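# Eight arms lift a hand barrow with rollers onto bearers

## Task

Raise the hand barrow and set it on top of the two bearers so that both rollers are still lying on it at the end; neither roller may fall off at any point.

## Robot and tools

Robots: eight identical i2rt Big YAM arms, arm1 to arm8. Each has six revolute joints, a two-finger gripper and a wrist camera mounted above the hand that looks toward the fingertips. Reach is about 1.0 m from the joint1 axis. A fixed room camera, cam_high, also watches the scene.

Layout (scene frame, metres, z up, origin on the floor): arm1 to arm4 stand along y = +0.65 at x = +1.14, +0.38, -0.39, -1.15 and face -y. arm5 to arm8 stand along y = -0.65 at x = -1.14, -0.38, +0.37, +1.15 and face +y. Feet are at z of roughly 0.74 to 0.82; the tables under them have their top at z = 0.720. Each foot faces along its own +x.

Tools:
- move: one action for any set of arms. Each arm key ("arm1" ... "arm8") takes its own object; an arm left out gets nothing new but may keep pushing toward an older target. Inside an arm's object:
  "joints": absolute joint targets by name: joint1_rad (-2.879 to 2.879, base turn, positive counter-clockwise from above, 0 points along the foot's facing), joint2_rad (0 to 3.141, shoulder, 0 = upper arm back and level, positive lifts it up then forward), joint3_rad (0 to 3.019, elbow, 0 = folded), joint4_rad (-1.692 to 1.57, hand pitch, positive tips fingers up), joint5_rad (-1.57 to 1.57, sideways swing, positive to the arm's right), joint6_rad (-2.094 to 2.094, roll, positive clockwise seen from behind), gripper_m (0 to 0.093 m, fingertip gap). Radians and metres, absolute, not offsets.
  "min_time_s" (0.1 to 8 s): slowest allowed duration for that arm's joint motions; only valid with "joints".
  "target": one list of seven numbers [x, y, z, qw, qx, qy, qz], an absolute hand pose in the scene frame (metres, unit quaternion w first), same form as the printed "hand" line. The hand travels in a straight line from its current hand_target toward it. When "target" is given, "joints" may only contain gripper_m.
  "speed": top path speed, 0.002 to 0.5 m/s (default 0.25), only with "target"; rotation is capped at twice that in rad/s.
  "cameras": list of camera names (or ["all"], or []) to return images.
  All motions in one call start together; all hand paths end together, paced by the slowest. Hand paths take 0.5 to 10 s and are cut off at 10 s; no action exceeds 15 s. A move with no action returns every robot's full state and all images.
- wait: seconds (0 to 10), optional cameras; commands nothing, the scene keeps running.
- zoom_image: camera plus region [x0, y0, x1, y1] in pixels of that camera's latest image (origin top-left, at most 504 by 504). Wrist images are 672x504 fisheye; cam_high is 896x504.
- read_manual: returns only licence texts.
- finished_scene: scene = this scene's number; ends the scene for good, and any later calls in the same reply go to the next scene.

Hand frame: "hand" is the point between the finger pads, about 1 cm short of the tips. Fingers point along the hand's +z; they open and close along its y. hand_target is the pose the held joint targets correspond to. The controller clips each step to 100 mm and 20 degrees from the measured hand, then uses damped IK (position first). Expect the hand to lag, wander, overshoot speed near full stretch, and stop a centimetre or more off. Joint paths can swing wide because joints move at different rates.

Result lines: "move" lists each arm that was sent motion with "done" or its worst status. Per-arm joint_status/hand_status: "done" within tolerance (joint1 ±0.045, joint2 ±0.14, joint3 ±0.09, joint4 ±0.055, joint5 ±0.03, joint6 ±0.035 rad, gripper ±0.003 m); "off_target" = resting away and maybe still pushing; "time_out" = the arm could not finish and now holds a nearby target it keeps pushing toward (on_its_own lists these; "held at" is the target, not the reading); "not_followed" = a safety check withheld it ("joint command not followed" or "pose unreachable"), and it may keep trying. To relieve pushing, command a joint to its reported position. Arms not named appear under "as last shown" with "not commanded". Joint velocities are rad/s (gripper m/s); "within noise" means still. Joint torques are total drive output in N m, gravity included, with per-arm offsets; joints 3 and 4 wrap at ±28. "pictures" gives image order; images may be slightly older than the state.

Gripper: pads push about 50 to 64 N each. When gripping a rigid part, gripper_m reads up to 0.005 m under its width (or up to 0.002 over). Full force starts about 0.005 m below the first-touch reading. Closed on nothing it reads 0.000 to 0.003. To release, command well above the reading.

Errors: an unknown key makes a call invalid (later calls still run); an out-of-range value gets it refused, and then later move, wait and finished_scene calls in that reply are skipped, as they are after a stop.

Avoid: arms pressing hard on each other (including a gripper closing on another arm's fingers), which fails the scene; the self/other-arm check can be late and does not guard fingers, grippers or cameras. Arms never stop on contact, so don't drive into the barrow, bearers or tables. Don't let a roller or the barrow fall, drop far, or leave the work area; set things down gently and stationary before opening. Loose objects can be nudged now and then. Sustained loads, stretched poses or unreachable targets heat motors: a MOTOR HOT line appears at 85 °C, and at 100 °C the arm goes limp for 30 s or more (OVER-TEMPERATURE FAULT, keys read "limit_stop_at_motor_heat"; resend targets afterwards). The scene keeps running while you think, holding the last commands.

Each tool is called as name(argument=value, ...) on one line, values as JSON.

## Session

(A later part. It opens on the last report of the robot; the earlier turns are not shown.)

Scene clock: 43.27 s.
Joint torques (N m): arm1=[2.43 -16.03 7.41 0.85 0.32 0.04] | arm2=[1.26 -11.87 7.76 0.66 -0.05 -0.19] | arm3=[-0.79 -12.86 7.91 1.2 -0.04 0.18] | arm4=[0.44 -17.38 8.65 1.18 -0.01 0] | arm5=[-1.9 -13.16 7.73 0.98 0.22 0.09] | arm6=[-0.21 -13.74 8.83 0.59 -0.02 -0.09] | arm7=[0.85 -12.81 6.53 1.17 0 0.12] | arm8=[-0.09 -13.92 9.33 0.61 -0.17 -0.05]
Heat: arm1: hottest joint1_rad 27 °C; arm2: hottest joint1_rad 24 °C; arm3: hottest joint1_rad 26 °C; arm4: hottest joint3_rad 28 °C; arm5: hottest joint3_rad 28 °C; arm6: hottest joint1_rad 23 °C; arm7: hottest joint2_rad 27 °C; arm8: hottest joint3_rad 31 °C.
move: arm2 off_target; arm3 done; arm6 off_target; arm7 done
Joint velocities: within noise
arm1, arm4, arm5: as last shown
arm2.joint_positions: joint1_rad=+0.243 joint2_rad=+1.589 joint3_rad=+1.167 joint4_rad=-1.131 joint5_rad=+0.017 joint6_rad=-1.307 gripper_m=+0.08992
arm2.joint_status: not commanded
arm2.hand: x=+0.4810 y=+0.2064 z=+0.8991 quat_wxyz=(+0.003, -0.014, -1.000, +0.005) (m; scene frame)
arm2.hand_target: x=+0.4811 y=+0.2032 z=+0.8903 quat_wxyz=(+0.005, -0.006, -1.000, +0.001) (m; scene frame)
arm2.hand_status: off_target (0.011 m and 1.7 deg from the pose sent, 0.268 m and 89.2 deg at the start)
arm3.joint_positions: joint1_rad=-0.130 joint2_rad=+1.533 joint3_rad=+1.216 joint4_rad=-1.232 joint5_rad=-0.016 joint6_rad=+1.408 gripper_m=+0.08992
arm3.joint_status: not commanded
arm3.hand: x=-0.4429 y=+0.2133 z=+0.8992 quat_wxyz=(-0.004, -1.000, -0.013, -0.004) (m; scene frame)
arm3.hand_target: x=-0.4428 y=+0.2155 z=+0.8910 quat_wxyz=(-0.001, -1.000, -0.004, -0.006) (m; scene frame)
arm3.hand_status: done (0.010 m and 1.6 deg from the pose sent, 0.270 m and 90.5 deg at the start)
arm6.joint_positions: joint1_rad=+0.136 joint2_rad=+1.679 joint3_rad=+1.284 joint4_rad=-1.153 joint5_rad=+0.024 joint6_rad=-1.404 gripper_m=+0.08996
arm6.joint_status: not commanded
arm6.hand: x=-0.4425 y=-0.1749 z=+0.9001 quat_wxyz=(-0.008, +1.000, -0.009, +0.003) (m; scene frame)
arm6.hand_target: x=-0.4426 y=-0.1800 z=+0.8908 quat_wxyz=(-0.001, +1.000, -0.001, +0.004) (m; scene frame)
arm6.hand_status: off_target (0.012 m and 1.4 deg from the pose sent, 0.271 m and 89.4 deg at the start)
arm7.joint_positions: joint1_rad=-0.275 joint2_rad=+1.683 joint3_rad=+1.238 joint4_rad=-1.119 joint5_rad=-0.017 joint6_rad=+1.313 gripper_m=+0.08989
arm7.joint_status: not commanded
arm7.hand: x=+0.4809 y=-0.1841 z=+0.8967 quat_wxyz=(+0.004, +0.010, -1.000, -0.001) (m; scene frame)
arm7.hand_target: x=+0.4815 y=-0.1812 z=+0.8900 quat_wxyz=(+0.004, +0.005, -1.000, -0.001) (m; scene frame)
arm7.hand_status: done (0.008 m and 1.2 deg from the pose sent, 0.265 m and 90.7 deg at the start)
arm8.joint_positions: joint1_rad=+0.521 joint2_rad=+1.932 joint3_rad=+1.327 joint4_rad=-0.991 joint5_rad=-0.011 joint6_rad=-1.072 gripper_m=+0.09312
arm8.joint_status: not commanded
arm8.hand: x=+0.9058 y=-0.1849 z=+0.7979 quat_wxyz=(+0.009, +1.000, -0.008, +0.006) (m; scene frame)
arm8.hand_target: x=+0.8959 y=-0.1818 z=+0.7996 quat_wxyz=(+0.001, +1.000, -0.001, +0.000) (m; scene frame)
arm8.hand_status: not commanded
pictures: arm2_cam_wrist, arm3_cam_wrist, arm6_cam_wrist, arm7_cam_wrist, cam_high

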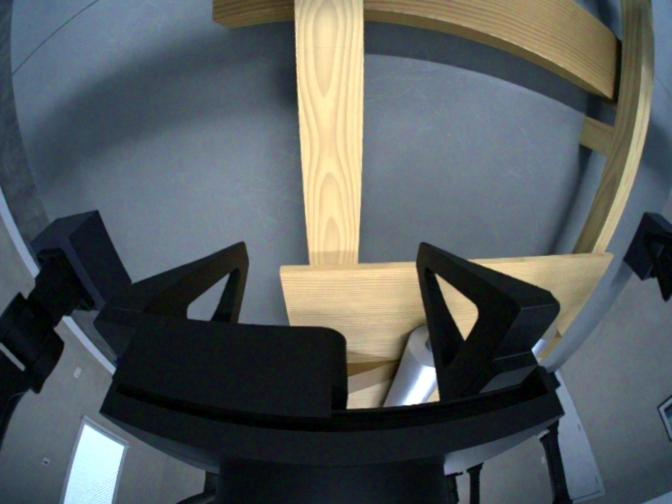

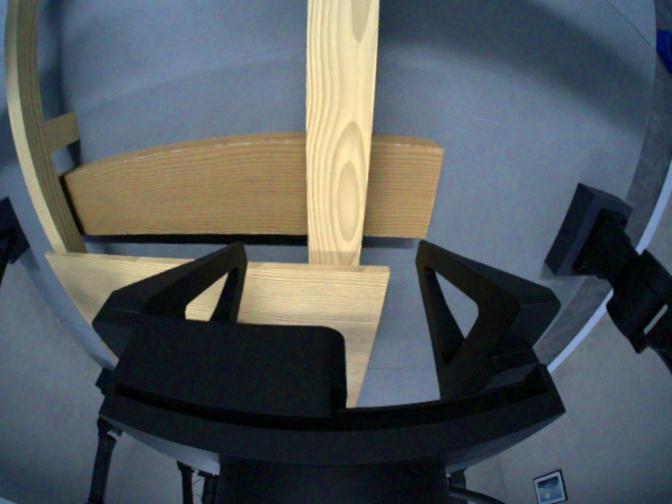

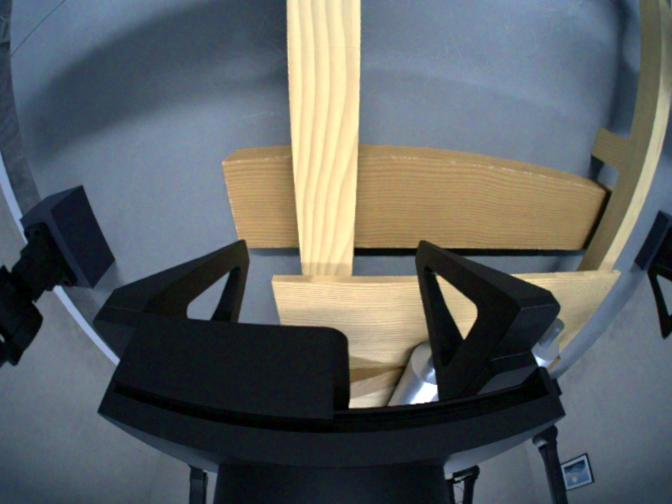

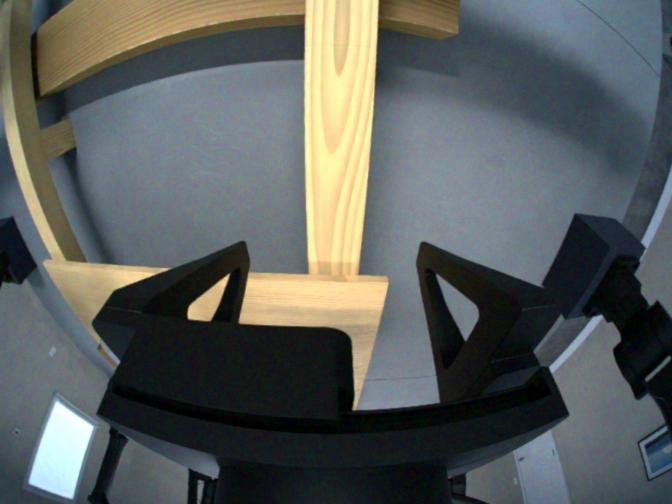

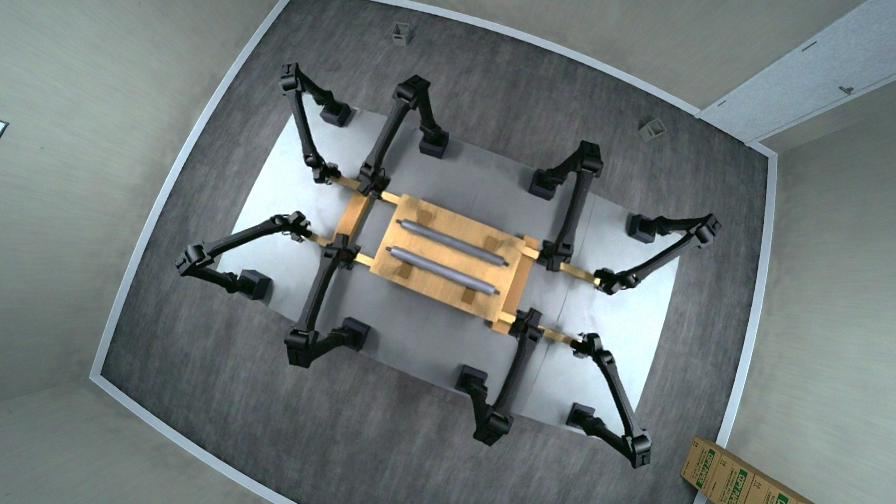

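move(arm2={"target": [0.481, 0.2065, 0.790, 0, 0, 1, 0], "speed": 0.15}, arm3={"target": [-0.443, 0.216, 0.790, 0, 1, 0, 0], "speed": 0.15}, arm6={"target": [-0.443, -0.181, 0.788, 0, 1, 0, 0], "speed": 0.15}, arm7={"target": [0.481, -0.186, 0.790, 0, 0, 1, 0], "speed": 0.15}, arm1={"target": [0.89, 0.188, 0.796, 0, 1, 0, 0], "speed": 0.1}, cameras=["arm2_cam_wrist", "arm3_cam_wrist", "arm6_cam_wrist", "arm7_cam_wrist", "arm1_cam_wrist"])

Scene clock: 49.87 s.
Joint torques (N m): arm1=[0.97 -16.26 7.01 0.85 0.29 -0.11] | arm2=[0.26 -12.98 6.23 0.75 -0.27 -0.2] | arm3=[-0.32 -12.57 7.27 1.25 0.29 0.16] | arm4=[0.5 -17.44 8.61 1.22 -0.02 0.01] | arm5=[-1.9 -13.16 7.73 0.96 0.23 0.09] | arm6=[-0.44 -12.98 8.02 0.64 -0.16 -0.07] | arm7=[1.26 -13.86 5.44 1.17 0.13 0.11] | arm8=[-0.09 -13.92 9.35 0.61 -0.17 -0.05]
Heat: arm1: hottest joint1_rad 27 °C; arm2: hottest joint3_rad 25 °C; arm3: hottest joint1_rad 26 °C; arm4: hottest joint3_rad 28 °C; arm5: hottest joint3_rad 28 °C; arm6: hottest joint1_rad 23 °C; arm7: hottest joint2_rad 27 °C; arm8: hottest joint3_rad 31 °C.
move: arm1 done; arm2 done; arm3 off_target; arm6 off_target; arm7 done
Joint velocities: within noise
arm1.joint_positions: joint1_rad=-0.482 joint2_rad=+1.933 joint3_rad=+1.267 joint4_rad=-0.911 joint5_rad=+0.000 joint6_rad=+1.085 gripper_m=+0.09306
arm1.joint_status: not commanded
arm1.hand: x=+0.8917 y=+0.1873 z=+0.8008 quat_wxyz=(-0.001, -1.000, +0.003, -0.002) (m; scene frame)
arm1.hand_target: x=+0.8900 y=+0.1879 z=+0.7963 quat_wxyz=(+0.000, -1.000, +0.001, +0.000) (m; scene frame)
arm1.hand_status: done (0.005 m and 0.5 deg from the pose sent, 0.012 m and 0.5 deg at the start)
arm2.joint_positions: joint1_rad=+0.243 joint2_rad=+1.730 joint3_rad=+1.046 joint4_rad=-0.866 joint5_rad=+0.012 joint6_rad=-1.322 gripper_m=+0.08992
arm2.joint_status: not commanded
arm2.hand: x=+0.4825 y=+0.2072 z=+0.7998 quat_wxyz=(+0.001, -0.006, -1.000, +0.005) (m; scene frame)
arm2.hand_target: x=+0.4807 y=+0.2080 z=+0.7902 quat_wxyz=(+0.000, +0.000, -1.000, -0.001) (m; scene frame)
arm2.hand_status: done (0.010 m and 0.9 deg from the pose sent, 0.109 m and 1.7 deg at the start)
arm3.joint_positions: joint1_rad=-0.130 joint2_rad=+1.645 joint3_rad=+1.066 joint4_rad=-0.965 joint5_rad=-0.011 joint6_rad=+1.422 gripper_m=+0.08992
arm3.joint_status: not commanded
arm3.hand: x=-0.4442 y=+0.2149 z=+0.8008 quat_wxyz=(-0.006, -1.000, -0.006, -0.001) (m; scene frame)
arm3.hand_target: x=-0.4429 y=+0.2174 z=+0.7904 quat_wxyz=(+0.001, -1.000, +0.000, +0.000) (m; scene frame)
arm3.hand_status: off_target (0.011 m and 1.0 deg from the pose sent, 0.109 m and 1.6 deg at the start)
arm4, arm5, arm8: as last shown
arm6.joint_positions: joint1_rad=+0.136 joint2_rad=+1.802 joint3_rad=+1.158 joint4_rad=-0.898 joint5_rad=+0.018 joint6_rad=-1.413 gripper_m=+0.08996
arm6.joint_status: not commanded
arm6.hand: x=-0.4449 y=-0.1771 z=+0.8019 quat_wxyz=(-0.011, +1.000, -0.004, -0.001) (m; scene frame)
arm6.hand_target: x=-0.4429 y=-0.1826 z=+0.7884 quat_wxyz=(+0.001, +1.000, +0.000, +0.000) (m; scene frame)
arm6.hand_status: off_target (0.015 m and 1.3 deg from the pose sent, 0.112 m and 1.4 deg at the start)
arm7.joint_positions: joint1_rad=-0.275 joint2_rad=+1.823 joint3_rad=+1.120 joint4_rad=-0.866 joint5_rad=-0.011 joint6_rad=+1.328 gripper_m=+0.08989
arm7.joint_status: not commanded
arm7.hand: x=+0.4816 y=-0.1893 z=+0.7954 quat_wxyz=(+0.002, +0.002, -1.000, +0.002) (m; scene frame)
arm7.hand_target: x=+0.4808 y=-0.1871 z=+0.7908 quat_wxyz=(+0.000, +0.000, -1.000, +0.000) (m; scene frame)
arm7.hand_status: done (0.006 m and 0.4 deg from the pose sent, 0.107 m and 1.2 deg at the start)
pictures: arm1_cam_wrist, arm2_cam_wrist, arm3_cam_wrist, arm6_cam_wrist, arm7_cam_wrist

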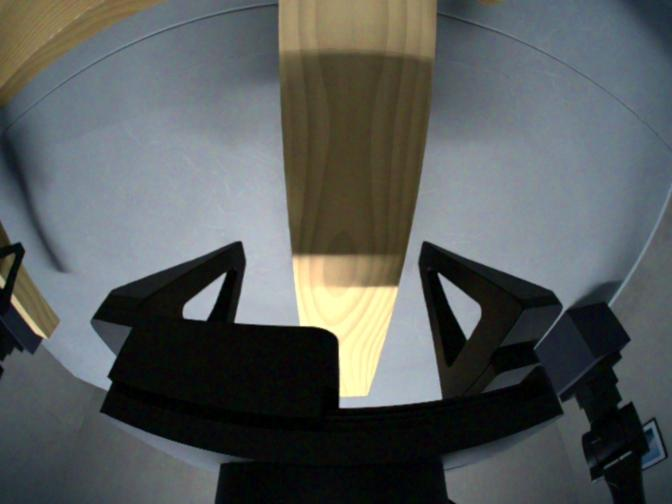

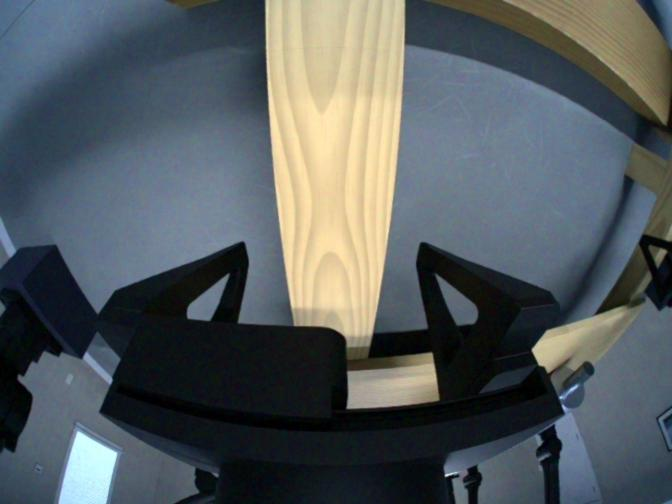

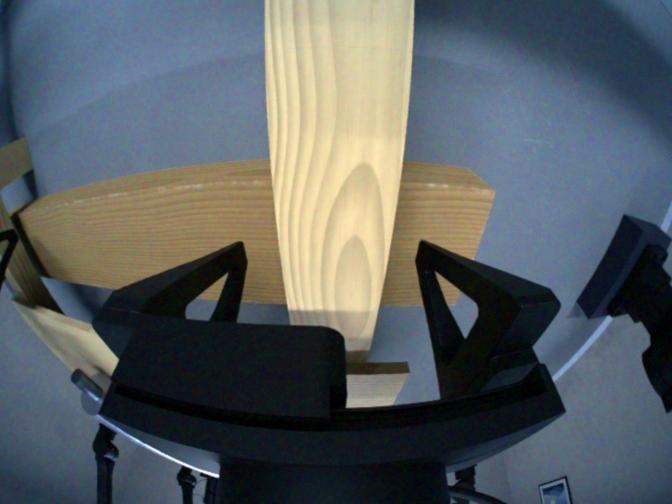

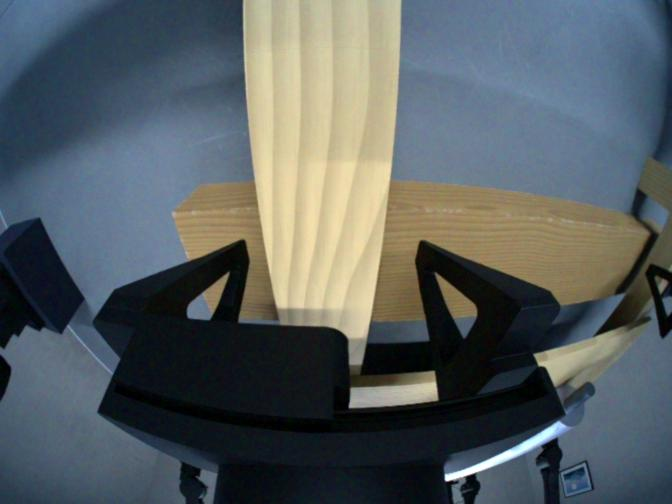

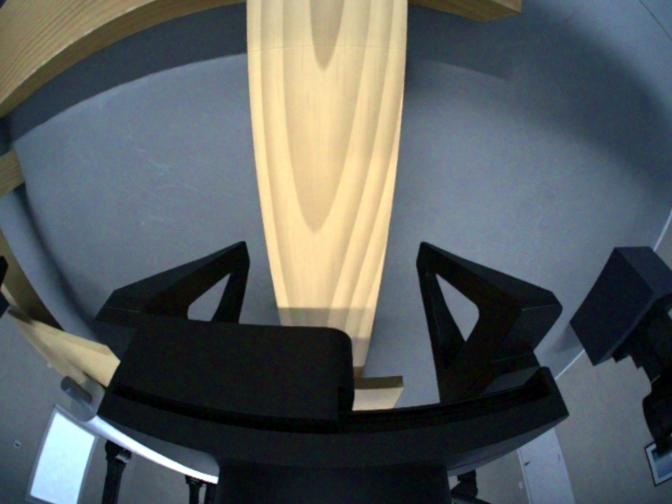

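move(arm1={"joints": {"gripper_m": 0.03}}, arm2={"joints": {"gripper_m": 0.03}}, arm3={"joints": {"gripper_m": 0.03}}, arm4={"joints": {"gripper_m": 0.03}}, arm5={"joints": {"gripper_m": 0.03}}, arm6={"joints": {"gripper_m": 0.03}}, arm7={"joints": {"gripper_m": 0.03}}, arm8={"joints": {"gripper_m": 0.03}}, cameras=["cam_high"])

Scene clock: 51.07 s.
Joint torques (N m): arm1=[1.14 -16.09 7.57 0.96 -0.02 -0.11] | arm2=[0.32 -12.92 6.34 0.61 -0.24 -0.17] | arm3=[-0.38 -12.63 7.39 1.25 0.21 0.12] | arm4=[0.62 -17.2 9.11 1.32 0.32 0.01] | arm5=[-1.9 -13.22 7.73 0.85 0.17 0.07] | arm6=[-0.62 -12.92 8.46 0.88 -0.08 -0.06] | arm7=[1.14 -13.98 5.46 0.83 0.13 0.09] | arm8=[-0.09 -13.92 9.43 0.35 -0.23 -0.05]
Heat: arm1: hottest joint1_rad 27 °C; arm2: hottest joint1_rad 24 °C; arm3: hottest joint1_rad 26 °C; arm4: hottest joint3_rad 28 °C; arm5: hottest joint3_rad 28 °C; arm6: hottest joint1_rad 23 °C; arm7: hottest joint2_rad 27 °C; arm8: hottest joint3_rad 31 °C.
move: arm1 off_target; arm2 off_target; arm3 off_target; arm4 off_target; arm5 off_target; arm6 off_target; arm7 off_target; arm8 off_target
Joint velocities: within noise
arm1.joint_positions: joint1_rad=-0.483 joint2_rad=+1.933 joint3_rad=+1.258 joint4_rad=-0.916 joint5_rad=+0.012 joint6_rad=+1.090 gripper_m=+0.04381
arm1.joint_status: gripper_m off_target (ended at +0.04384, target +0.03000)
arm1.hand: x=+0.8918 y=+0.1936 z=+0.7981 quat_wxyz=(+0.008, -1.000, +0.006, +0.000) (m; scene frame)
arm1.hand_target: x=+0.8897 y=+0.1886 z=+0.7958 quat_wxyz=(+0.002, -1.000, +0.003, +0.002) (m; scene frame)
arm1.hand_status: not commanded
arm2.joint_positions: joint1_rad=+0.243 joint2_rad=+1.730 joint3_rad=+1.046 joint4_rad=-0.861 joint5_rad=+0.012 joint6_rad=-1.325 gripper_m=+0.04324
arm2.joint_status: gripper_m off_target (ended at +0.04327, target +0.03000)
arm2.hand: x=+0.4827 y=+0.2061 z=+0.7998 quat_wxyz=(+0.000, -0.004, -1.000, +0.008) (m; scene frame)
arm2.hand_target: x=+0.4809 y=+0.2077 z=+0.7904 quat_wxyz=(+0.000, +0.000, -1.000, +0.000) (m; scene frame)
arm2.hand_status: not commanded
arm3.joint_positions: joint1_rad=-0.130 joint2_rad=+1.645 joint3_rad=+1.064 joint4_rad=-0.966 joint5_rad=-0.010 joint6_rad=+1.428 gripper_m=+0.04305
arm3.joint_status: gripper_m off_target (ended at +0.04309, target +0.03000)
arm3.hand: x=-0.4443 y=+0.2160 z=+0.8004 quat_wxyz=(-0.005, -1.000, -0.003, -0.001) (m; scene frame)
arm3.hand_target: x=-0.4429 y=+0.2175 z=+0.7905 quat_wxyz=(+0.001, -1.000, +0.002, +0.000) (m; scene frame)
arm3.hand_status: not commanded
arm4.joint_positions: joint1_rad=+0.526 joint2_rad=+1.774 joint3_rad=+1.298 joint4_rad=-1.094 joint5_rad=-0.003 joint6_rad=-1.018 gripper_m=+0.04397
arm4.joint_status: gripper_m off_target (ended at +0.04401, target +0.03000)
arm4.hand: x=-0.8913 y=+0.2178 z=+0.8002 quat_wxyz=(-0.005, -0.011, -1.000, -0.002) (m; scene frame)
arm4.hand_target: x=-0.8840 y=+0.2198 z=+0.7897 quat_wxyz=(-0.003, +0.002, -1.000, -0.003) (m; scene frame)
arm4.hand_status: not commanded
arm5.joint_positions: joint1_rad=-0.536 joint2_rad=+1.870 joint3_rad=+1.307 joint4_rad=-0.966 joint5_rad=-0.003 joint6_rad=+1.057 gripper_m=+0.04329
arm5.joint_status: gripper_m off_target (ended at +0.04332, target +0.03000)
arm5.hand: x=-0.8805 y=-0.1920 z=+0.8058 quat_wxyz=(-0.006, +0.000, -1.000, -0.012) (m; scene frame)
arm5.hand_target: x=-0.8861 y=-0.1921 z=+0.7885 quat_wxyz=(+0.000, +0.000, -1.000, +0.000) (m; scene frame)
arm5.hand_status: not commanded
arm6.joint_positions: joint1_rad=+0.137 joint2_rad=+1.802 joint3_rad=+1.153 joint4_rad=-0.904 joint5_rad=+0.015 joint6_rad=-1.413 gripper_m=+0.04496
arm6.joint_status: gripper_m off_target (ended at +0.04499, target +0.03000)
arm6.hand: x=-0.4456 y=-0.1810 z=+0.8005 quat_wxyz=(-0.005, +1.000, -0.003, -0.001) (m; scene frame)
arm6.hand_target: x=-0.4437 y=-0.1831 z=+0.7883 quat_wxyz=(+0.001, +1.000, +0.001, +0.000) (m; scene frame)
arm6.hand_status: not commanded
arm7.joint_positions: joint1_rad=-0.275 joint2_rad=+1.824 joint3_rad=+1.120 joint4_rad=-0.855 joint5_rad=-0.011 joint6_rad=+1.334 gripper_m=+0.04520
arm7.joint_status: gripper_m off_target (ended at +0.04523, target +0.03000)
arm7.hand: x=+0.4821 y=-0.1870 z=+0.7947 quat_wxyz=(+0.001, -0.001, -1.000, -0.002) (m; scene frame)
arm7.hand_target: x=+0.4811 y=-0.1870 z=+0.7903 quat_wxyz=(+0.000, -0.003, -1.000, +0.000) (m; scene frame)
arm7.hand_status: not commanded
arm8.joint_positions: joint1_rad=+0.521 joint2_rad=+1.932 joint3_rad=+1.325 joint4_rad=-0.984 joint5_rad=-0.008 joint6_rad=-1.072 gripper_m=+0.04574
arm8.joint_status: gripper_m off_target (ended at +0.04576, target +0.03000)
arm8.hand: x=+0.9057 y=-0.1836 z=+0.7974 quat_wxyz=(+0.006, +1.000, -0.008, +0.006) (m; scene frame)
arm8.hand_target: x=+0.8962 y=-0.1817 z=+0.7994 quat_wxyz=(+0.001, +1.000, +0.000, +0.001) (m; scene frame)
arm8.hand_status: not commanded
pictures: cam_high

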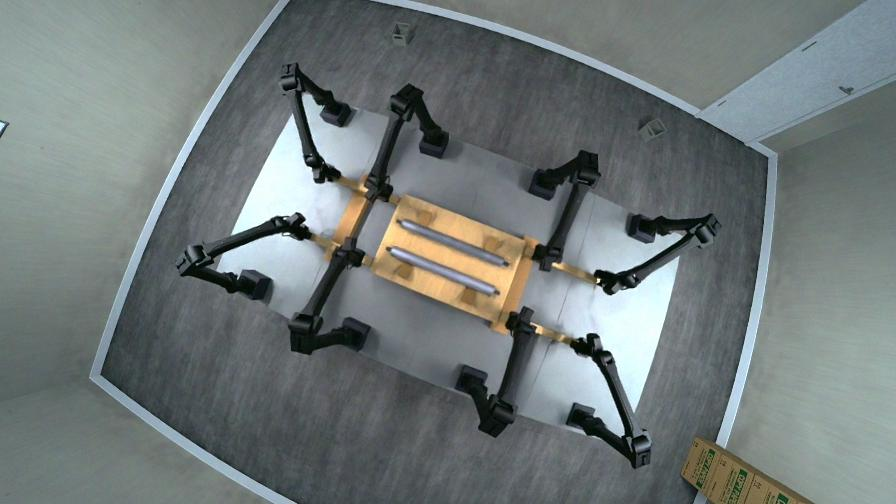

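move(arm1={"target": [0.8918, 0.192, 0.845, 0, 1, 0, 0], "speed": 0.04}, arm2={"target": [0.4825, 0.206, 0.847, 0, 0, 1, 0], "speed": 0.04}, arm3={"target": [-0.4443, 0.216, 0.847, 0, 1, 0, 0], "speed": 0.04}, arm4={"target": [-0.889, 0.218, 0.847, 0, 0, 1, 0], "speed": 0.04}, arm5={"target": [-0.882, -0.192, 0.852, 0, 0, 1, 0], "speed": 0.04}, arm6={"target": [-0.445, -0.182, 0.8475, 0, 1, 0, 0], "speed": 0.04}, arm7={"target": [0.482, -0.187, 0.842, 0, 0, 1, 0], "speed": 0.04}, arm8={"target": [0.903, -0.183, 0.844, 0, 1, 0, 0], "speed": 0.04}, cameras=["cam_high"])

Scene clock: 54.20 s.
Joint torques (N m): arm1=[1.14 -21.36 9.35 -1.66 -0.14 -0.14] | arm2=[0.26 -19.31 9.46 -3.49 -0.27 -0.11] | arm3=[-0.67 -17.67 12.27 -2.66 0.19 0.07] | arm4=[-0.03 -22.59 13.74 -2 0.32 -0.01] | arm5=[-2.43 -18.73 10.93 -2.04 0.29 0] | arm6=[-0.09 -18.84 12.79 -3.84 0 0.01] | arm7=[0.97 -20.25 7.76 -2.61 0.12 0.01] | arm8=[-1.08 -18.32 11.33 -2.35 -0.22 -0.18]
Heat: arm1: hottest joint1_rad 27 °C; arm2: hottest joint1_rad 24 °C; arm3: hottest joint1_rad 26 °C; arm4: hottest joint3_rad 28 °C; arm5: hottest joint3_rad 29 °C; arm6: hottest joint1_rad 23 °C; arm7: hottest joint2_rad 28 °C; arm8: hottest joint3_rad 31 °C.
move: arm1 off_target; arm2 off_target; arm3 off_target; arm4 off_target; arm5 off_target; arm6 off_target; arm7 off_target; arm8 off_target
Joint velocities: within noise
arm1.joint_positions: joint1_rad=-0.483 joint2_rad=+1.916 joint3_rad=+1.258 joint4_rad=-0.930 joint5_rad=+0.012 joint6_rad=+1.088 gripper_m=+0.04381
arm1.joint_status: not commanded
arm1.hand: x=+0.8922 y=+0.1944 z=+0.8064 quat_wxyz=(+0.007, -1.000, +0.006, +0.001) (m; scene frame)
arm1.hand_target: x=+0.8900 y=+0.1893 z=+0.8435 quat_wxyz=(-0.006, -1.000, +0.001, +0.004) (m; scene frame)
arm1.hand_status: off_target (0.039 m and 1.0 deg from the pose sent, 0.047 m and 1.2 deg at the start)
arm2.joint_positions: joint1_rad=+0.243 joint2_rad=+1.722 joint3_rad=+1.063 joint4_rad=-0.900 joint5_rad=+0.012 joint6_rad=-1.325 gripper_m=+0.04325
arm2.joint_status: not commanded
arm2.hand: x=+0.4826 y=+0.2063 z=+0.8081 quat_wxyz=(+0.002, -0.004, -1.000, +0.001) (m; scene frame)
arm2.hand_target: x=+0.4834 y=+0.2031 z=+0.8449 quat_wxyz=(-0.002, +0.000, -1.000, +0.007) (m; scene frame)
arm2.hand_status: off_target (0.039 m and 0.5 deg from the pose sent, 0.047 m and 1.0 deg at the start)
arm3.joint_positions: joint1_rad=-0.130 joint2_rad=+1.635 joint3_rad=+1.079 joint4_rad=-1.002 joint5_rad=-0.010 joint6_rad=+1.426 gripper_m=+0.04305
arm3.joint_status: not commanded
arm3.hand: x=-0.4441 y=+0.2167 z=+0.8097 quat_wxyz=(+0.000, -1.000, -0.003, -0.001) (m; scene frame)
arm3.hand_target: x=-0.4447 y=+0.2129 z=+0.8454 quat_wxyz=(-0.007, -1.000, -0.001, +0.001) (m; scene frame)
arm3.hand_status: off_target (0.037 m and 0.4 deg from the pose sent, 0.047 m and 0.6 deg at the start)
arm4.joint_positions: joint1_rad=+0.529 joint2_rad=+1.766 joint3_rad=+1.316 joint4_rad=-1.131 joint5_rad=+0.006 joint6_rad=-1.018 gripper_m=+0.04397
arm4.joint_status: not commanded
arm4.hand: x=-0.8919 y=+0.2185 z=+0.8102 quat_wxyz=(+0.001, -0.009, -1.000, -0.005) (m; scene frame)
arm4.hand_target: x=-0.8866 y=+0.2161 z=+0.8462 quat_wxyz=(-0.003, +0.000, -1.000, +0.007) (m; scene frame)
arm4.hand_status: off_target (0.037 m and 1.2 deg from the pose sent, 0.047 m and 1.4 deg at the start)
arm5.joint_positions: joint1_rad=-0.538 joint2_rad=+1.870 joint3_rad=+1.336 joint4_rad=-1.019 joint5_rad=-0.007 joint6_rad=+1.056 gripper_m=+0.04329
arm5.joint_status: not commanded
arm5.hand: x=-0.8804 y=-0.1918 z=+0.8152 quat_wxyz=(+0.002, +0.000, -1.000, -0.003) (m; scene frame)
arm5.hand_target: x=-0.8799 y=-0.1898 z=+0.8506 quat_wxyz=(-0.003, +0.000, -1.000, -0.006) (m; scene frame)
arm5.hand_status: off_target (0.037 m and 0.4 deg from the pose sent, 0.046 m and 1.5 deg at the start)
arm6.joint_positions: joint1_rad=+0.137 joint2_rad=+1.788 joint3_rad=+1.163 joint4_rad=-0.929 joint5_rad=+0.015 joint6_rad=-1.413 gripper_m=+0.04496
arm6.joint_status: not commanded
arm6.hand: x=-0.4454 y=-0.1809 z=+0.8097 quat_wxyz=(-0.005, +1.000, -0.003, -0.001) (m; scene frame)
arm6.hand_target: x=-0.4455 y=-0.1786 z=+0.8459 quat_wxyz=(-0.007, +1.000, +0.000, -0.001) (m; scene frame)
arm6.hand_status: off_target (0.038 m and 0.7 deg from the pose sent, 0.047 m and 0.7 deg at the start)
arm7.joint_positions: joint1_rad=-0.275 joint2_rad=+1.812 joint3_rad=+1.129 joint4_rad=-0.881 joint5_rad=-0.011 joint6_rad=+1.334 gripper_m=+0.04520
arm7.joint_status: not commanded
arm7.hand: x=+0.4820 y=-0.1871 z=+0.8029 quat_wxyz=(+0.001, -0.001, -1.000, +0.000) (m; scene frame)
arm7.hand_target: x=+0.4826 y=-0.1844 z=+0.8402 quat_wxyz=(-0.001, +0.000, -1.000, -0.006) (m; scene frame)
arm7.hand_status: off_target (0.039 m and 0.2 deg from the pose sent, 0.047 m and 0.3 deg at the start)
arm8.joint_positions: joint1_rad=+0.521 joint2_rad=+1.919 joint3_rad=+1.328 joint4_rad=-0.998 joint5_rad=-0.009 joint6_rad=-1.072 gripper_m=+0.04574
arm8.joint_status: not commanded
arm8.hand: x=+0.9055 y=-0.1840 z=+0.8054 quat_wxyz=(+0.005, +1.000, -0.008, +0.005) (m; scene frame)
arm8.hand_target: x=+0.9016 y=-0.1805 z=+0.8429 quat_wxyz=(-0.005, +1.000, +0.000, -0.003) (m; scene frame)
arm8.hand_status: off_target (0.039 m and 1.2 deg from the pose sent, 0.047 m and 1.4 deg at the start)
pictures: cam_high

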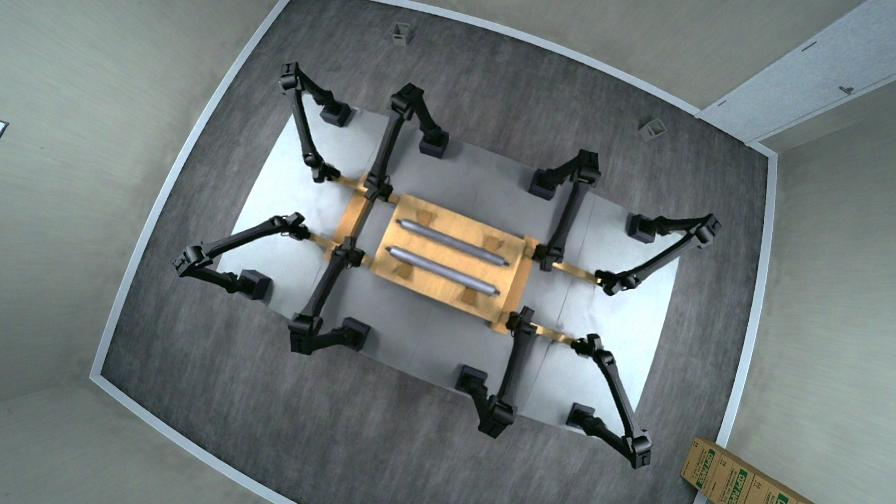

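move(arm1={"target": [0.8918, 0.192, 0.905, 0, 1, 0, 0], "speed": 0.05}, arm2={"target": [0.4825, 0.206, 0.907, 0, 0, 1, 0], "speed": 0.05}, arm3={"target": [-0.4443, 0.216, 0.907, 0, 1, 0, 0], "speed": 0.05}, arm4={"target": [-0.889, 0.218, 0.907, 0, 0, 1, 0], "speed": 0.05}, arm5={"target": [-0.882, -0.192, 0.912, 0, 0, 1, 0], "speed": 0.05}, arm6={"target": [-0.445, -0.182, 0.9075, 0, 1, 0, 0], "speed": 0.05}, arm7={"target": [0.482, -0.187, 0.902, 0, 0, 1, 0], "speed": 0.05}, arm8={"target": [0.903, -0.183, 0.904, 0, 1, 0, 0], "speed": 0.05}, cameras=["cam_high", "arm2_cam_wrist", "arm6_cam_wrist"])

Scene clock: 56.83 s.
Joint torques (N m): arm1=[1.08 -20.31 10.88 -2.02 -0.16 -0.15] | arm2=[0.5 -18.43 11.04 -3.9 -0.29 -0.1] | arm3=[-0.73 -16.62 14.09 -3.04 0.19 0.08] | arm4=[-0.15 -21.83 15.2 -2.28 0.24 -0.03] | arm5=[-2.37 -18.49 11.93 -2.28 0.41 0.01] | arm6=[-0.15 -17.79 14.9 -4.31 -0.02 -0.02] | arm7=[0.79 -19.08 9.32 -3.03 0.12 0] | arm8=[-1.26 -17.38 13.35 -2.77 -0.23 -0.2]
Heat: arm1: hottest joint1_rad 27 °C; arm2: hottest joint3_rad 25 °C; arm3: hottest joint1_rad 26 °C; arm4: hottest joint3_rad 29 °C; arm5: hottest joint3_rad 29 °C; arm6: hottest joint1_rad 23 °C; arm7: hottest joint2_rad 28 °C; arm8: hottest joint3_rad 31 °C.
move: arm1 off_target; arm2 off_target; arm3 off_target; arm4 off_target; arm5 off_target; arm6 off_target; arm7 off_target; arm8 off_target
Joint velocities: within noise
arm1.joint_positions: joint1_rad=-0.483 joint2_rad=+1.837 joint3_rad=+1.315 joint4_rad=-1.074 joint5_rad=+0.011 joint6_rad=+1.088 gripper_m=+0.04381
arm1.joint_status: not commanded
arm1.hand: x=+0.8925 y=+0.1949 z=+0.8633 quat_wxyz=(+0.010, -1.000, +0.006, -0.002) (m; scene frame)
arm1.hand_target: x=+0.8917 y=+0.1920 z=+0.9023 quat_wxyz=(+0.000, -1.000, +0.000, +0.000) (m; scene frame)
arm1.hand_status: off_target (0.042 m and 1.4 deg from the pose sent, 0.099 m and 1.0 deg at the start)
arm2.joint_positions: joint1_rad=+0.244 joint2_rad=+1.641 joint3_rad=+1.134 joint4_rad=-1.058 joint5_rad=+0.014 joint6_rad=-1.325 gripper_m=+0.04325
arm2.joint_status: not commanded
arm2.hand: x=+0.4828 y=+0.2053 z=+0.8653 quat_wxyz=(+0.003, -0.004, -1.000, -0.002) (m; scene frame)
arm2.hand_target: x=+0.4832 y=+0.2054 z=+0.9046 quat_wxyz=(+0.000, +0.001, -1.000, +0.002) (m; scene frame)
arm2.hand_status: off_target (0.042 m and 0.6 deg from the pose sent, 0.099 m and 0.5 deg at the start)
arm3.joint_positions: joint1_rad=-0.131 joint2_rad=+1.564 joint3_rad=+1.162 joint4_rad=-1.161 joint5_rad=-0.010 joint6_rad=+1.425 gripper_m=+0.04305
arm3.joint_status: not commanded
arm3.hand: x=-0.4443 y=+0.2171 z=+0.8672 quat_wxyz=(+0.003, -1.000, -0.003, -0.002) (m; scene frame)
arm3.hand_target: x=-0.4450 y=+0.2160 z=+0.9049 quat_wxyz=(-0.001, -1.000, +0.000, +0.000) (m; scene frame)
arm3.hand_status: off_target (0.040 m and 0.5 deg from the pose sent, 0.097 m and 0.4 deg at the start)
arm4.joint_positions: joint1_rad=+0.532 joint2_rad=+1.717 joint3_rad=+1.411 joint4_rad=-1.283 joint5_rad=+0.012 joint6_rad=-1.016 gripper_m=+0.04397
arm4.joint_status: not commanded
arm4.hand: x=-0.8916 y=+0.2180 z=+0.8679 quat_wxyz=(+0.006, -0.008, -1.000, -0.006) (m; scene frame)
arm4.hand_target: x=-0.8884 y=+0.2178 z=+0.9059 quat_wxyz=(+0.002, +0.001, -1.000, +0.003) (m; scene frame)
arm4.hand_status: off_target (0.039 m and 1.4 deg from the pose sent, 0.097 m and 1.2 deg at the start)
arm5.joint_positions: joint1_rad=-0.538 joint2_rad=+1.810 joint3_rad=+1.416 joint4_rad=-1.167 joint5_rad=-0.010 joint6_rad=+1.056 gripper_m=+0.04329
arm5.joint_status: not commanded
arm5.hand: x=-0.8801 y=-0.1901 z=+0.8727 quat_wxyz=(+0.005, +0.000, -1.000, +0.000) (m; scene frame)
arm5.hand_target: x=-0.8815 y=-0.1911 z=+0.9110 quat_wxyz=(-0.001, +0.000, -1.000, -0.002) (m; scene frame)
arm5.hand_status: off_target (0.039 m and 0.6 deg from the pose sent, 0.097 m and 0.4 deg at the start)
arm6.joint_positions: joint1_rad=+0.139 joint2_rad=+1.708 joint3_rad=+1.229 joint4_rad=-1.079 joint5_rad=+0.016 joint6_rad=-1.412 gripper_m=+0.04496
arm6.joint_status: not commanded
arm6.hand: x=-0.4449 y=-0.1812 z=+0.8677 quat_wxyz=(-0.002, +1.000, -0.003, +0.000) (m; scene frame)
arm6.hand_target: x=-0.4455 y=-0.1817 z=+0.9060 quat_wxyz=(-0.002, +1.000, +0.001, +0.000) (m; scene frame)
arm6.hand_status: off_target (0.040 m and 0.5 deg from the pose sent, 0.098 m and 0.7 deg at the start)
arm7.joint_positions: joint1_rad=-0.275 joint2_rad=+1.726 joint3_rad=+1.189 joint4_rad=-1.030 joint5_rad=-0.011 joint6_rad=+1.334 gripper_m=+0.04520
arm7.joint_status: not commanded
arm7.hand: x=+0.4818 y=-0.1862 z=+0.8606 quat_wxyz=(+0.002, -0.001, -1.000, +0.001) (m; scene frame)
arm7.hand_target: x=+0.4822 y=-0.1861 z=+0.8999 quat_wxyz=(+0.000, +0.000, -1.000, -0.002) (m; scene frame)
arm7.hand_status: off_target (0.041 m and 0.3 deg from the pose sent, 0.099 m and 0.2 deg at the start)
arm8.joint_positions: joint1_rad=+0.521 joint2_rad=+1.845 joint3_rad=+1.390 joint4_rad=-1.139 joint5_rad=-0.008 joint6_rad=-1.072 gripper_m=+0.04574
arm8.joint_status: not commanded
arm8.hand: x=+0.9055 y=-0.1852 z=+0.8633 quat_wxyz=(+0.007, +1.000, -0.008, +0.007) (m; scene frame)
arm8.hand_target: x=+0.9029 y=-0.1825 z=+0.9027 quat_wxyz=(-0.002, +1.000, +0.000, +0.000) (m; scene frame)
arm8.hand_status: off_target (0.041 m and 1.5 deg from the pose sent, 0.099 m and 1.2 deg at the start)
pictures: arm2_cam_wrist, arm6_cam_wrist, cam_high

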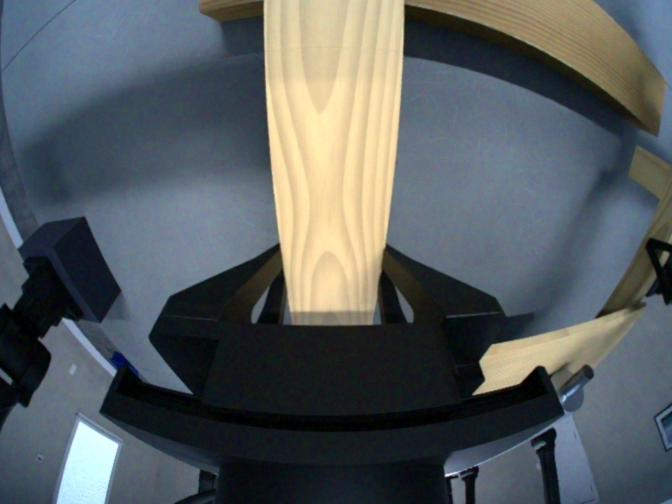

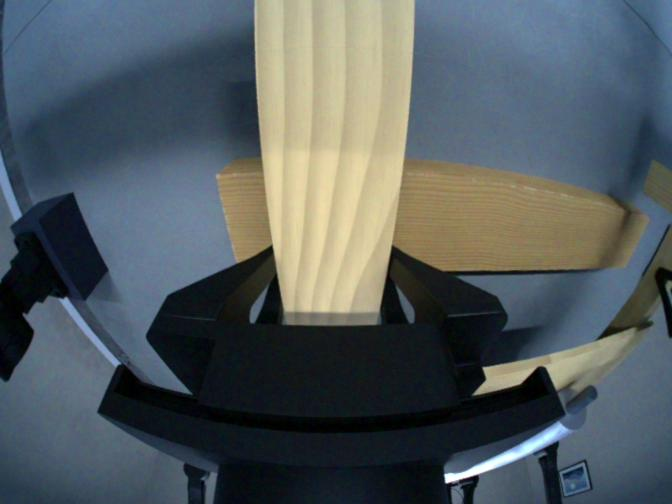

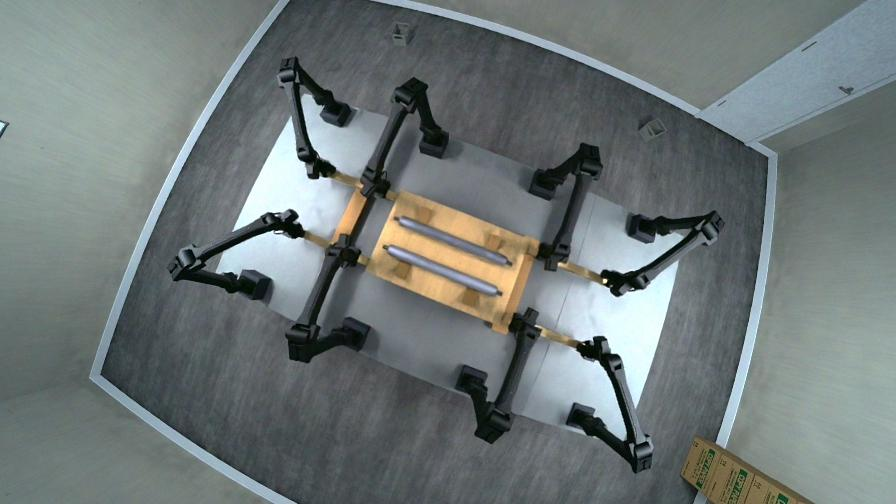

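move(arm1={"target": [1.013, 0.193, 0.902, 0, 1, 0, 0], "speed": 0.05}, arm2={"target": [0.604, 0.206, 0.904, 0, 0, 1, 0], "speed": 0.05}, arm3={"target": [-0.3235, 0.216, 0.904, 0, 1, 0, 0], "speed": 0.05}, arm4={"target": [-0.770, 0.218, 0.905, 0, 0, 1, 0], "speed": 0.05}, arm5={"target": [-0.760, -0.191, 0.910, 0, 0, 1, 0], "speed": 0.05}, arm6={"target": [-0.324, -0.181, 0.905, 0, 1, 0, 0], "speed": 0.05}, arm7={"target": [0.603, -0.186, 0.899, 0, 0, 1, 0], "speed": 0.05}, arm8={"target": [1.0255, -0.183, 0.902, 0, 1, 0, 0], "speed": 0.05}, cameras=["cam_high", "arm2_cam_wrist", "arm6_cam_wrist", "arm3_cam_wrist", "arm7_cam_wrist"])

Scene clock: 60.80 s.
Joint torques (N m): arm1=[2.73 -18.26 8.76 -0.7 0 0.02] | arm2=[2.26 -16.85 11.48 -2.86 -0.42 0.12] | arm3=[0.44 -14.86 13.6 -2.25 0.11 0.26] | arm4=[0.38 -22.48 16.13 -1.85 0.01 0.11] | arm5=[-3.49 -18.43 13.37 -1.78 0.55 -0.13] | arm6=[-1.32 -16.32 14.08 -3.1 -0.11 -0.19] | arm7=[-0.56 -17.61 9.68 -1.98 0.17 -0.12] | arm8=[-2.96 -15.74 10.41 -1.42 -0.39 -0.43]
Heat: arm1: hottest joint1_rad 27 °C; arm2: hottest joint3_rad 25 °C; arm3: hottest joint1_rad 26 °C; arm4: hottest joint3_rad 30 °C; arm5: hottest joint3_rad 30 °C; arm6: hottest joint1_rad 23 °C; arm7: hottest joint2_rad 28 °C; arm8: hottest joint3_rad 32 °C.
move: arm1 off_target; arm2 off_target; arm3 off_target; arm4 off_target; arm5 off_target; arm6 off_target; arm7 off_target; arm8 off_target
Joint velocities: within noise
arm1.joint_positions: joint1_rad=-0.283 joint2_rad=+1.727 joint3_rad=+1.194 joint4_rad=-1.068 joint5_rad=-0.002 joint6_rad=+1.292 gripper_m=+0.04381
arm1.joint_status: not commanded
arm1.hand: x=+1.0014 y=+0.1953 z=+0.8760 quat_wxyz=(+0.011, -1.000, +0.007, -0.005) (m; scene frame)
arm1.hand_target: x=+1.0129 y=+0.1919 z=+0.9020 quat_wxyz=(-0.002, -1.000, -0.002, -0.003) (m; scene frame)
arm1.hand_status: off_target (0.029 m and 1.6 deg from the pose sent, 0.127 m and 1.4 deg at the start)
arm2.joint_positions: joint1_rad=+0.465 joint2_rad=+1.711 joint3_rad=+1.258 joint4_rad=-1.105 joint5_rad=+0.021 joint6_rad=-1.105 gripper_m=+0.04325
arm2.joint_status: not commanded
arm2.hand: x=+0.5917 y=+0.2048 z=+0.8766 quat_wxyz=(+0.004, -0.004, -1.000, +0.004) (m; scene frame)
arm2.hand_target: x=+0.6027 y=+0.2052 z=+0.9029 quat_wxyz=(+0.000, -0.001, -1.000, +0.001) (m; scene frame)
arm2.hand_status: off_target (0.030 m and 0.8 deg from the pose sent, 0.127 m and 0.6 deg at the start)
arm3.joint_positions: joint1_rad=+0.125 joint2_rad=+1.544 joint3_rad=+1.165 joint4_rad=-1.178 joint5_rad=+0.005 joint6_rad=+1.681 gripper_m=+0.04305
arm3.joint_status: not commanded
arm3.hand: x=-0.3347 y=+0.2184 z=+0.8760 quat_wxyz=(+0.000, -1.000, -0.003, +0.005) (m; scene frame)
arm3.hand_target: x=-0.3281 y=+0.2157 z=+0.9031 quat_wxyz=(-0.001, -1.000, +0.003, +0.004) (m; scene frame)
arm3.hand_status: off_target (0.030 m and 0.7 deg from the pose sent, 0.126 m and 0.5 deg at the start)
arm4.joint_positions: joint1_rad=+0.695 joint2_rad=+1.872 joint3_rad=+1.649 joint4_rad=-1.360 joint5_rad=+0.012 joint6_rad=-0.851 gripper_m=+0.04397
arm4.joint_status: not commanded
arm4.hand: x=-0.7831 y=+0.2157 z=+0.8760 quat_wxyz=(+0.004, -0.010, -1.000, -0.002) (m; scene frame)
arm4.hand_target: x=-0.7721 y=+0.2169 z=+0.9035 quat_wxyz=(+0.000, -0.002, -1.000, +0.001) (m; scene frame)
arm4.hand_status: off_target (0.032 m and 1.3 deg from the pose sent, 0.127 m and 1.4 deg at the start)
arm5.joint_positions: joint1_rad=-0.700 joint2_rad=+1.953 joint3_rad=+1.657 joint4_rad=-1.262 joint5_rad=-0.018 joint6_rad=+0.893 gripper_m=+0.04329
arm5.joint_status: not commanded
arm5.hand: x=-0.7706 y=-0.1892 z=+0.8816 quat_wxyz=(+0.006, +0.000, -1.000, -0.004) (m; scene frame)
arm5.hand_target: x=-0.7616 y=-0.1911 z=+0.9084 quat_wxyz=(+0.000, +0.001, -1.000, -0.001) (m; scene frame)
arm5.hand_status: off_target (0.030 m and 0.9 deg from the pose sent, 0.126 m and 0.6 deg at the start)
arm6.joint_positions: joint1_rad=-0.094 joint2_rad=+1.687 joint3_rad=+1.230 joint4_rad=-1.105 joint5_rad=+0.013 joint6_rad=-1.643 gripper_m=+0.04496
arm6.joint_status: not commanded
arm6.hand: x=-0.3334 y=-0.1824 z=+0.8763 quat_wxyz=(+0.001, +1.000, -0.004, +0.000) (m; scene frame)
arm6.hand_target: x=-0.3263 y=-0.1816 z=+0.9038 quat_wxyz=(+0.000, +1.000, +0.001, -0.001) (m; scene frame)
arm6.hand_status: off_target (0.030 m and 0.4 deg from the pose sent, 0.127 m and 0.5 deg at the start)
arm7.joint_positions: joint1_rad=-0.485 joint2_rad=+1.798 joint3_rad=+1.324 joint4_rad=-1.091 joint5_rad=-0.015 joint6_rad=+1.124 gripper_m=+0.04520
arm7.joint_status: not commanded
arm7.hand: x=+0.5916 y=-0.1850 z=+0.8723 quat_wxyz=(+0.003, -0.001, -1.000, -0.001) (m; scene frame)
arm7.hand_target: x=+0.6023 y=-0.1854 z=+0.8978 quat_wxyz=(+0.001, -0.002, -1.000, -0.001) (m; scene frame)
arm7.hand_status: off_target (0.029 m and 0.3 deg from the pose sent, 0.127 m and 0.3 deg at the start)
arm8.joint_positions: joint1_rad=+0.317 joint2_rad=+1.742 joint3_rad=+1.273 joint4_rad=-1.133 joint5_rad=-0.003 joint6_rad=-1.274 gripper_m=+0.04581
arm8.joint_status: not commanded
arm8.hand: x=+1.0170 y=-0.1841 z=+0.8752 quat_wxyz=(+0.010, +1.000, -0.009, +0.008) (m; scene frame)
arm8.hand_target: x=+1.0250 y=-0.1832 z=+0.9010 quat_wxyz=(+0.001, +1.000, +0.000, +0.000) (m; scene frame)
arm8.hand_status: off_target (0.028 m and 1.8 deg from the pose sent, 0.126 m and 1.5 deg at the start)
pictures: arm2_cam_wrist, arm3_cam_wrist, arm6_cam_wrist, arm7_cam_wrist, cam_high

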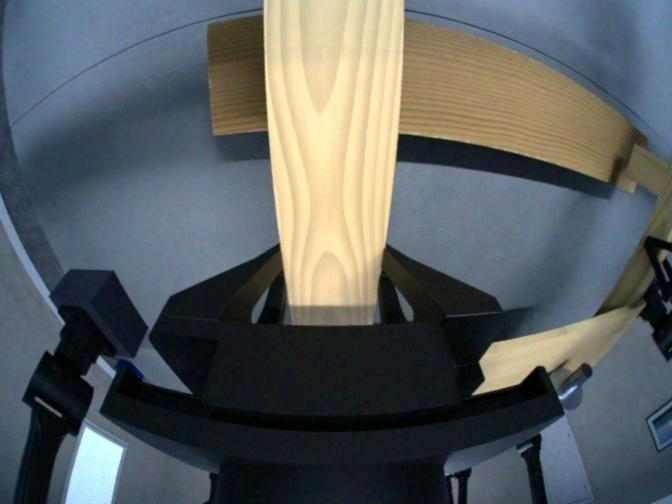

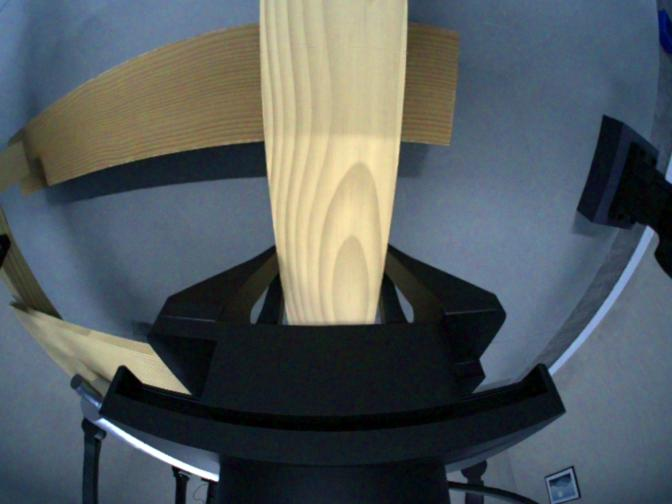

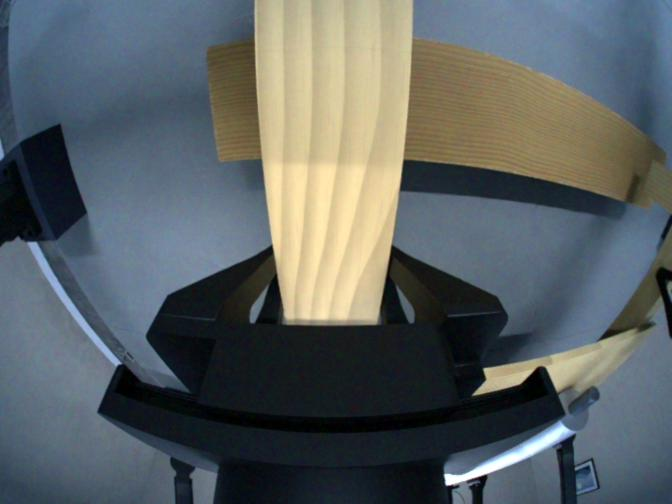

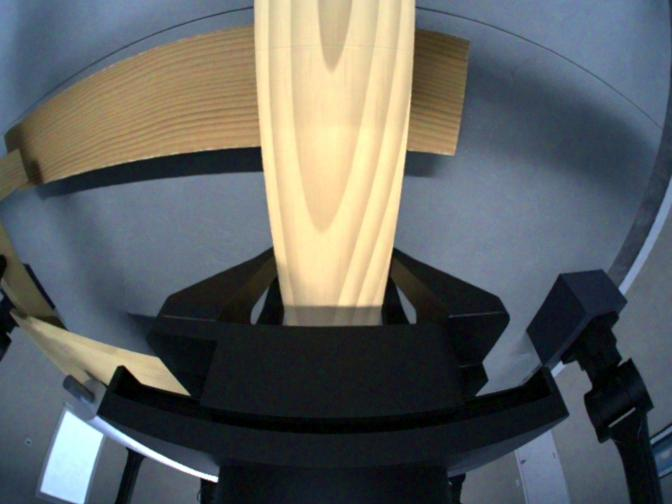

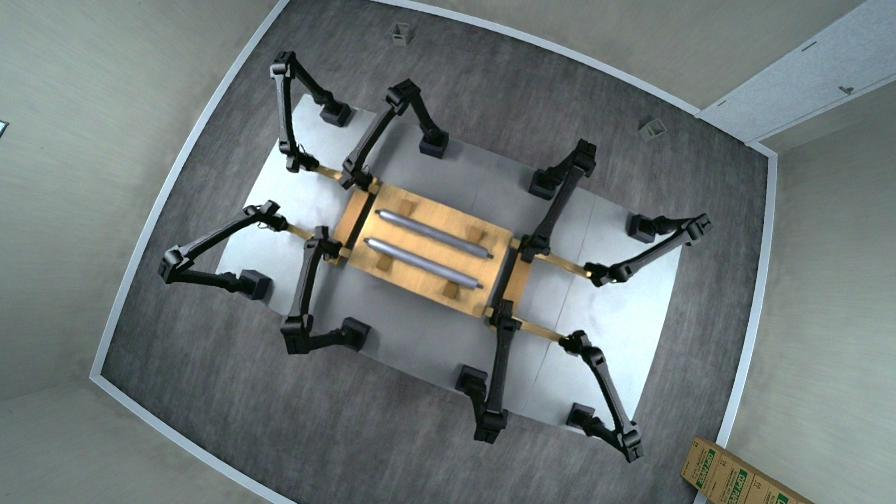

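zoom_image(camera="arm2_cam_wrist", region=[572, 80, 672, 240])

zoom_image(camera="arm3_cam_wrist", region=[0, 80, 100, 240])

zoom_image(camera="arm6_cam_wrist", region=[572, 100, 672, 260])

zoom_image(camera="arm7_cam_wrist", region=[0, 80, 100, 240])

Scaled by 3.150 from the camera's 672x504 image, which has a finer 960x720 frame.

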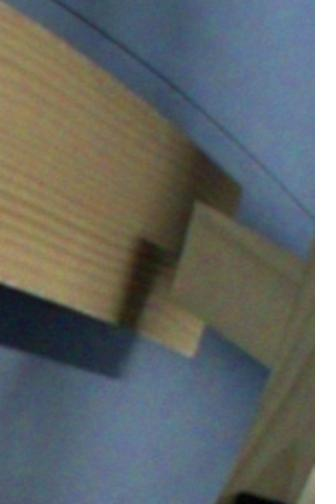

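Scaled by 3.150 from the camera's 672x504 image, which has a finer 960x720 frame.

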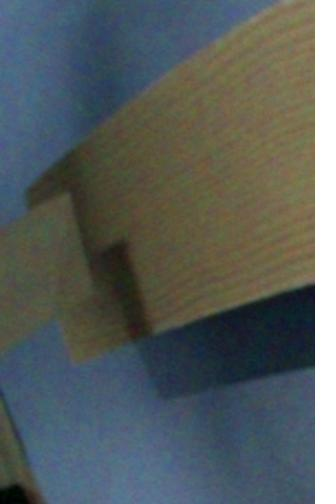

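Scaled by 3.150 from the camera's 672x504 image, which has a finer 960x720 frame.

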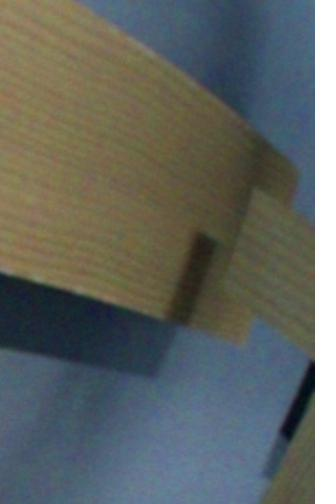

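Scaled by 3.150 from the camera's 672x504 image, which has a finer 960x720 frame.

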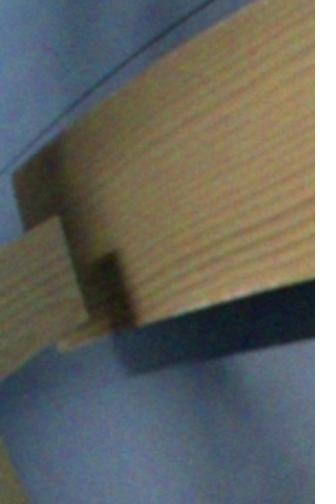

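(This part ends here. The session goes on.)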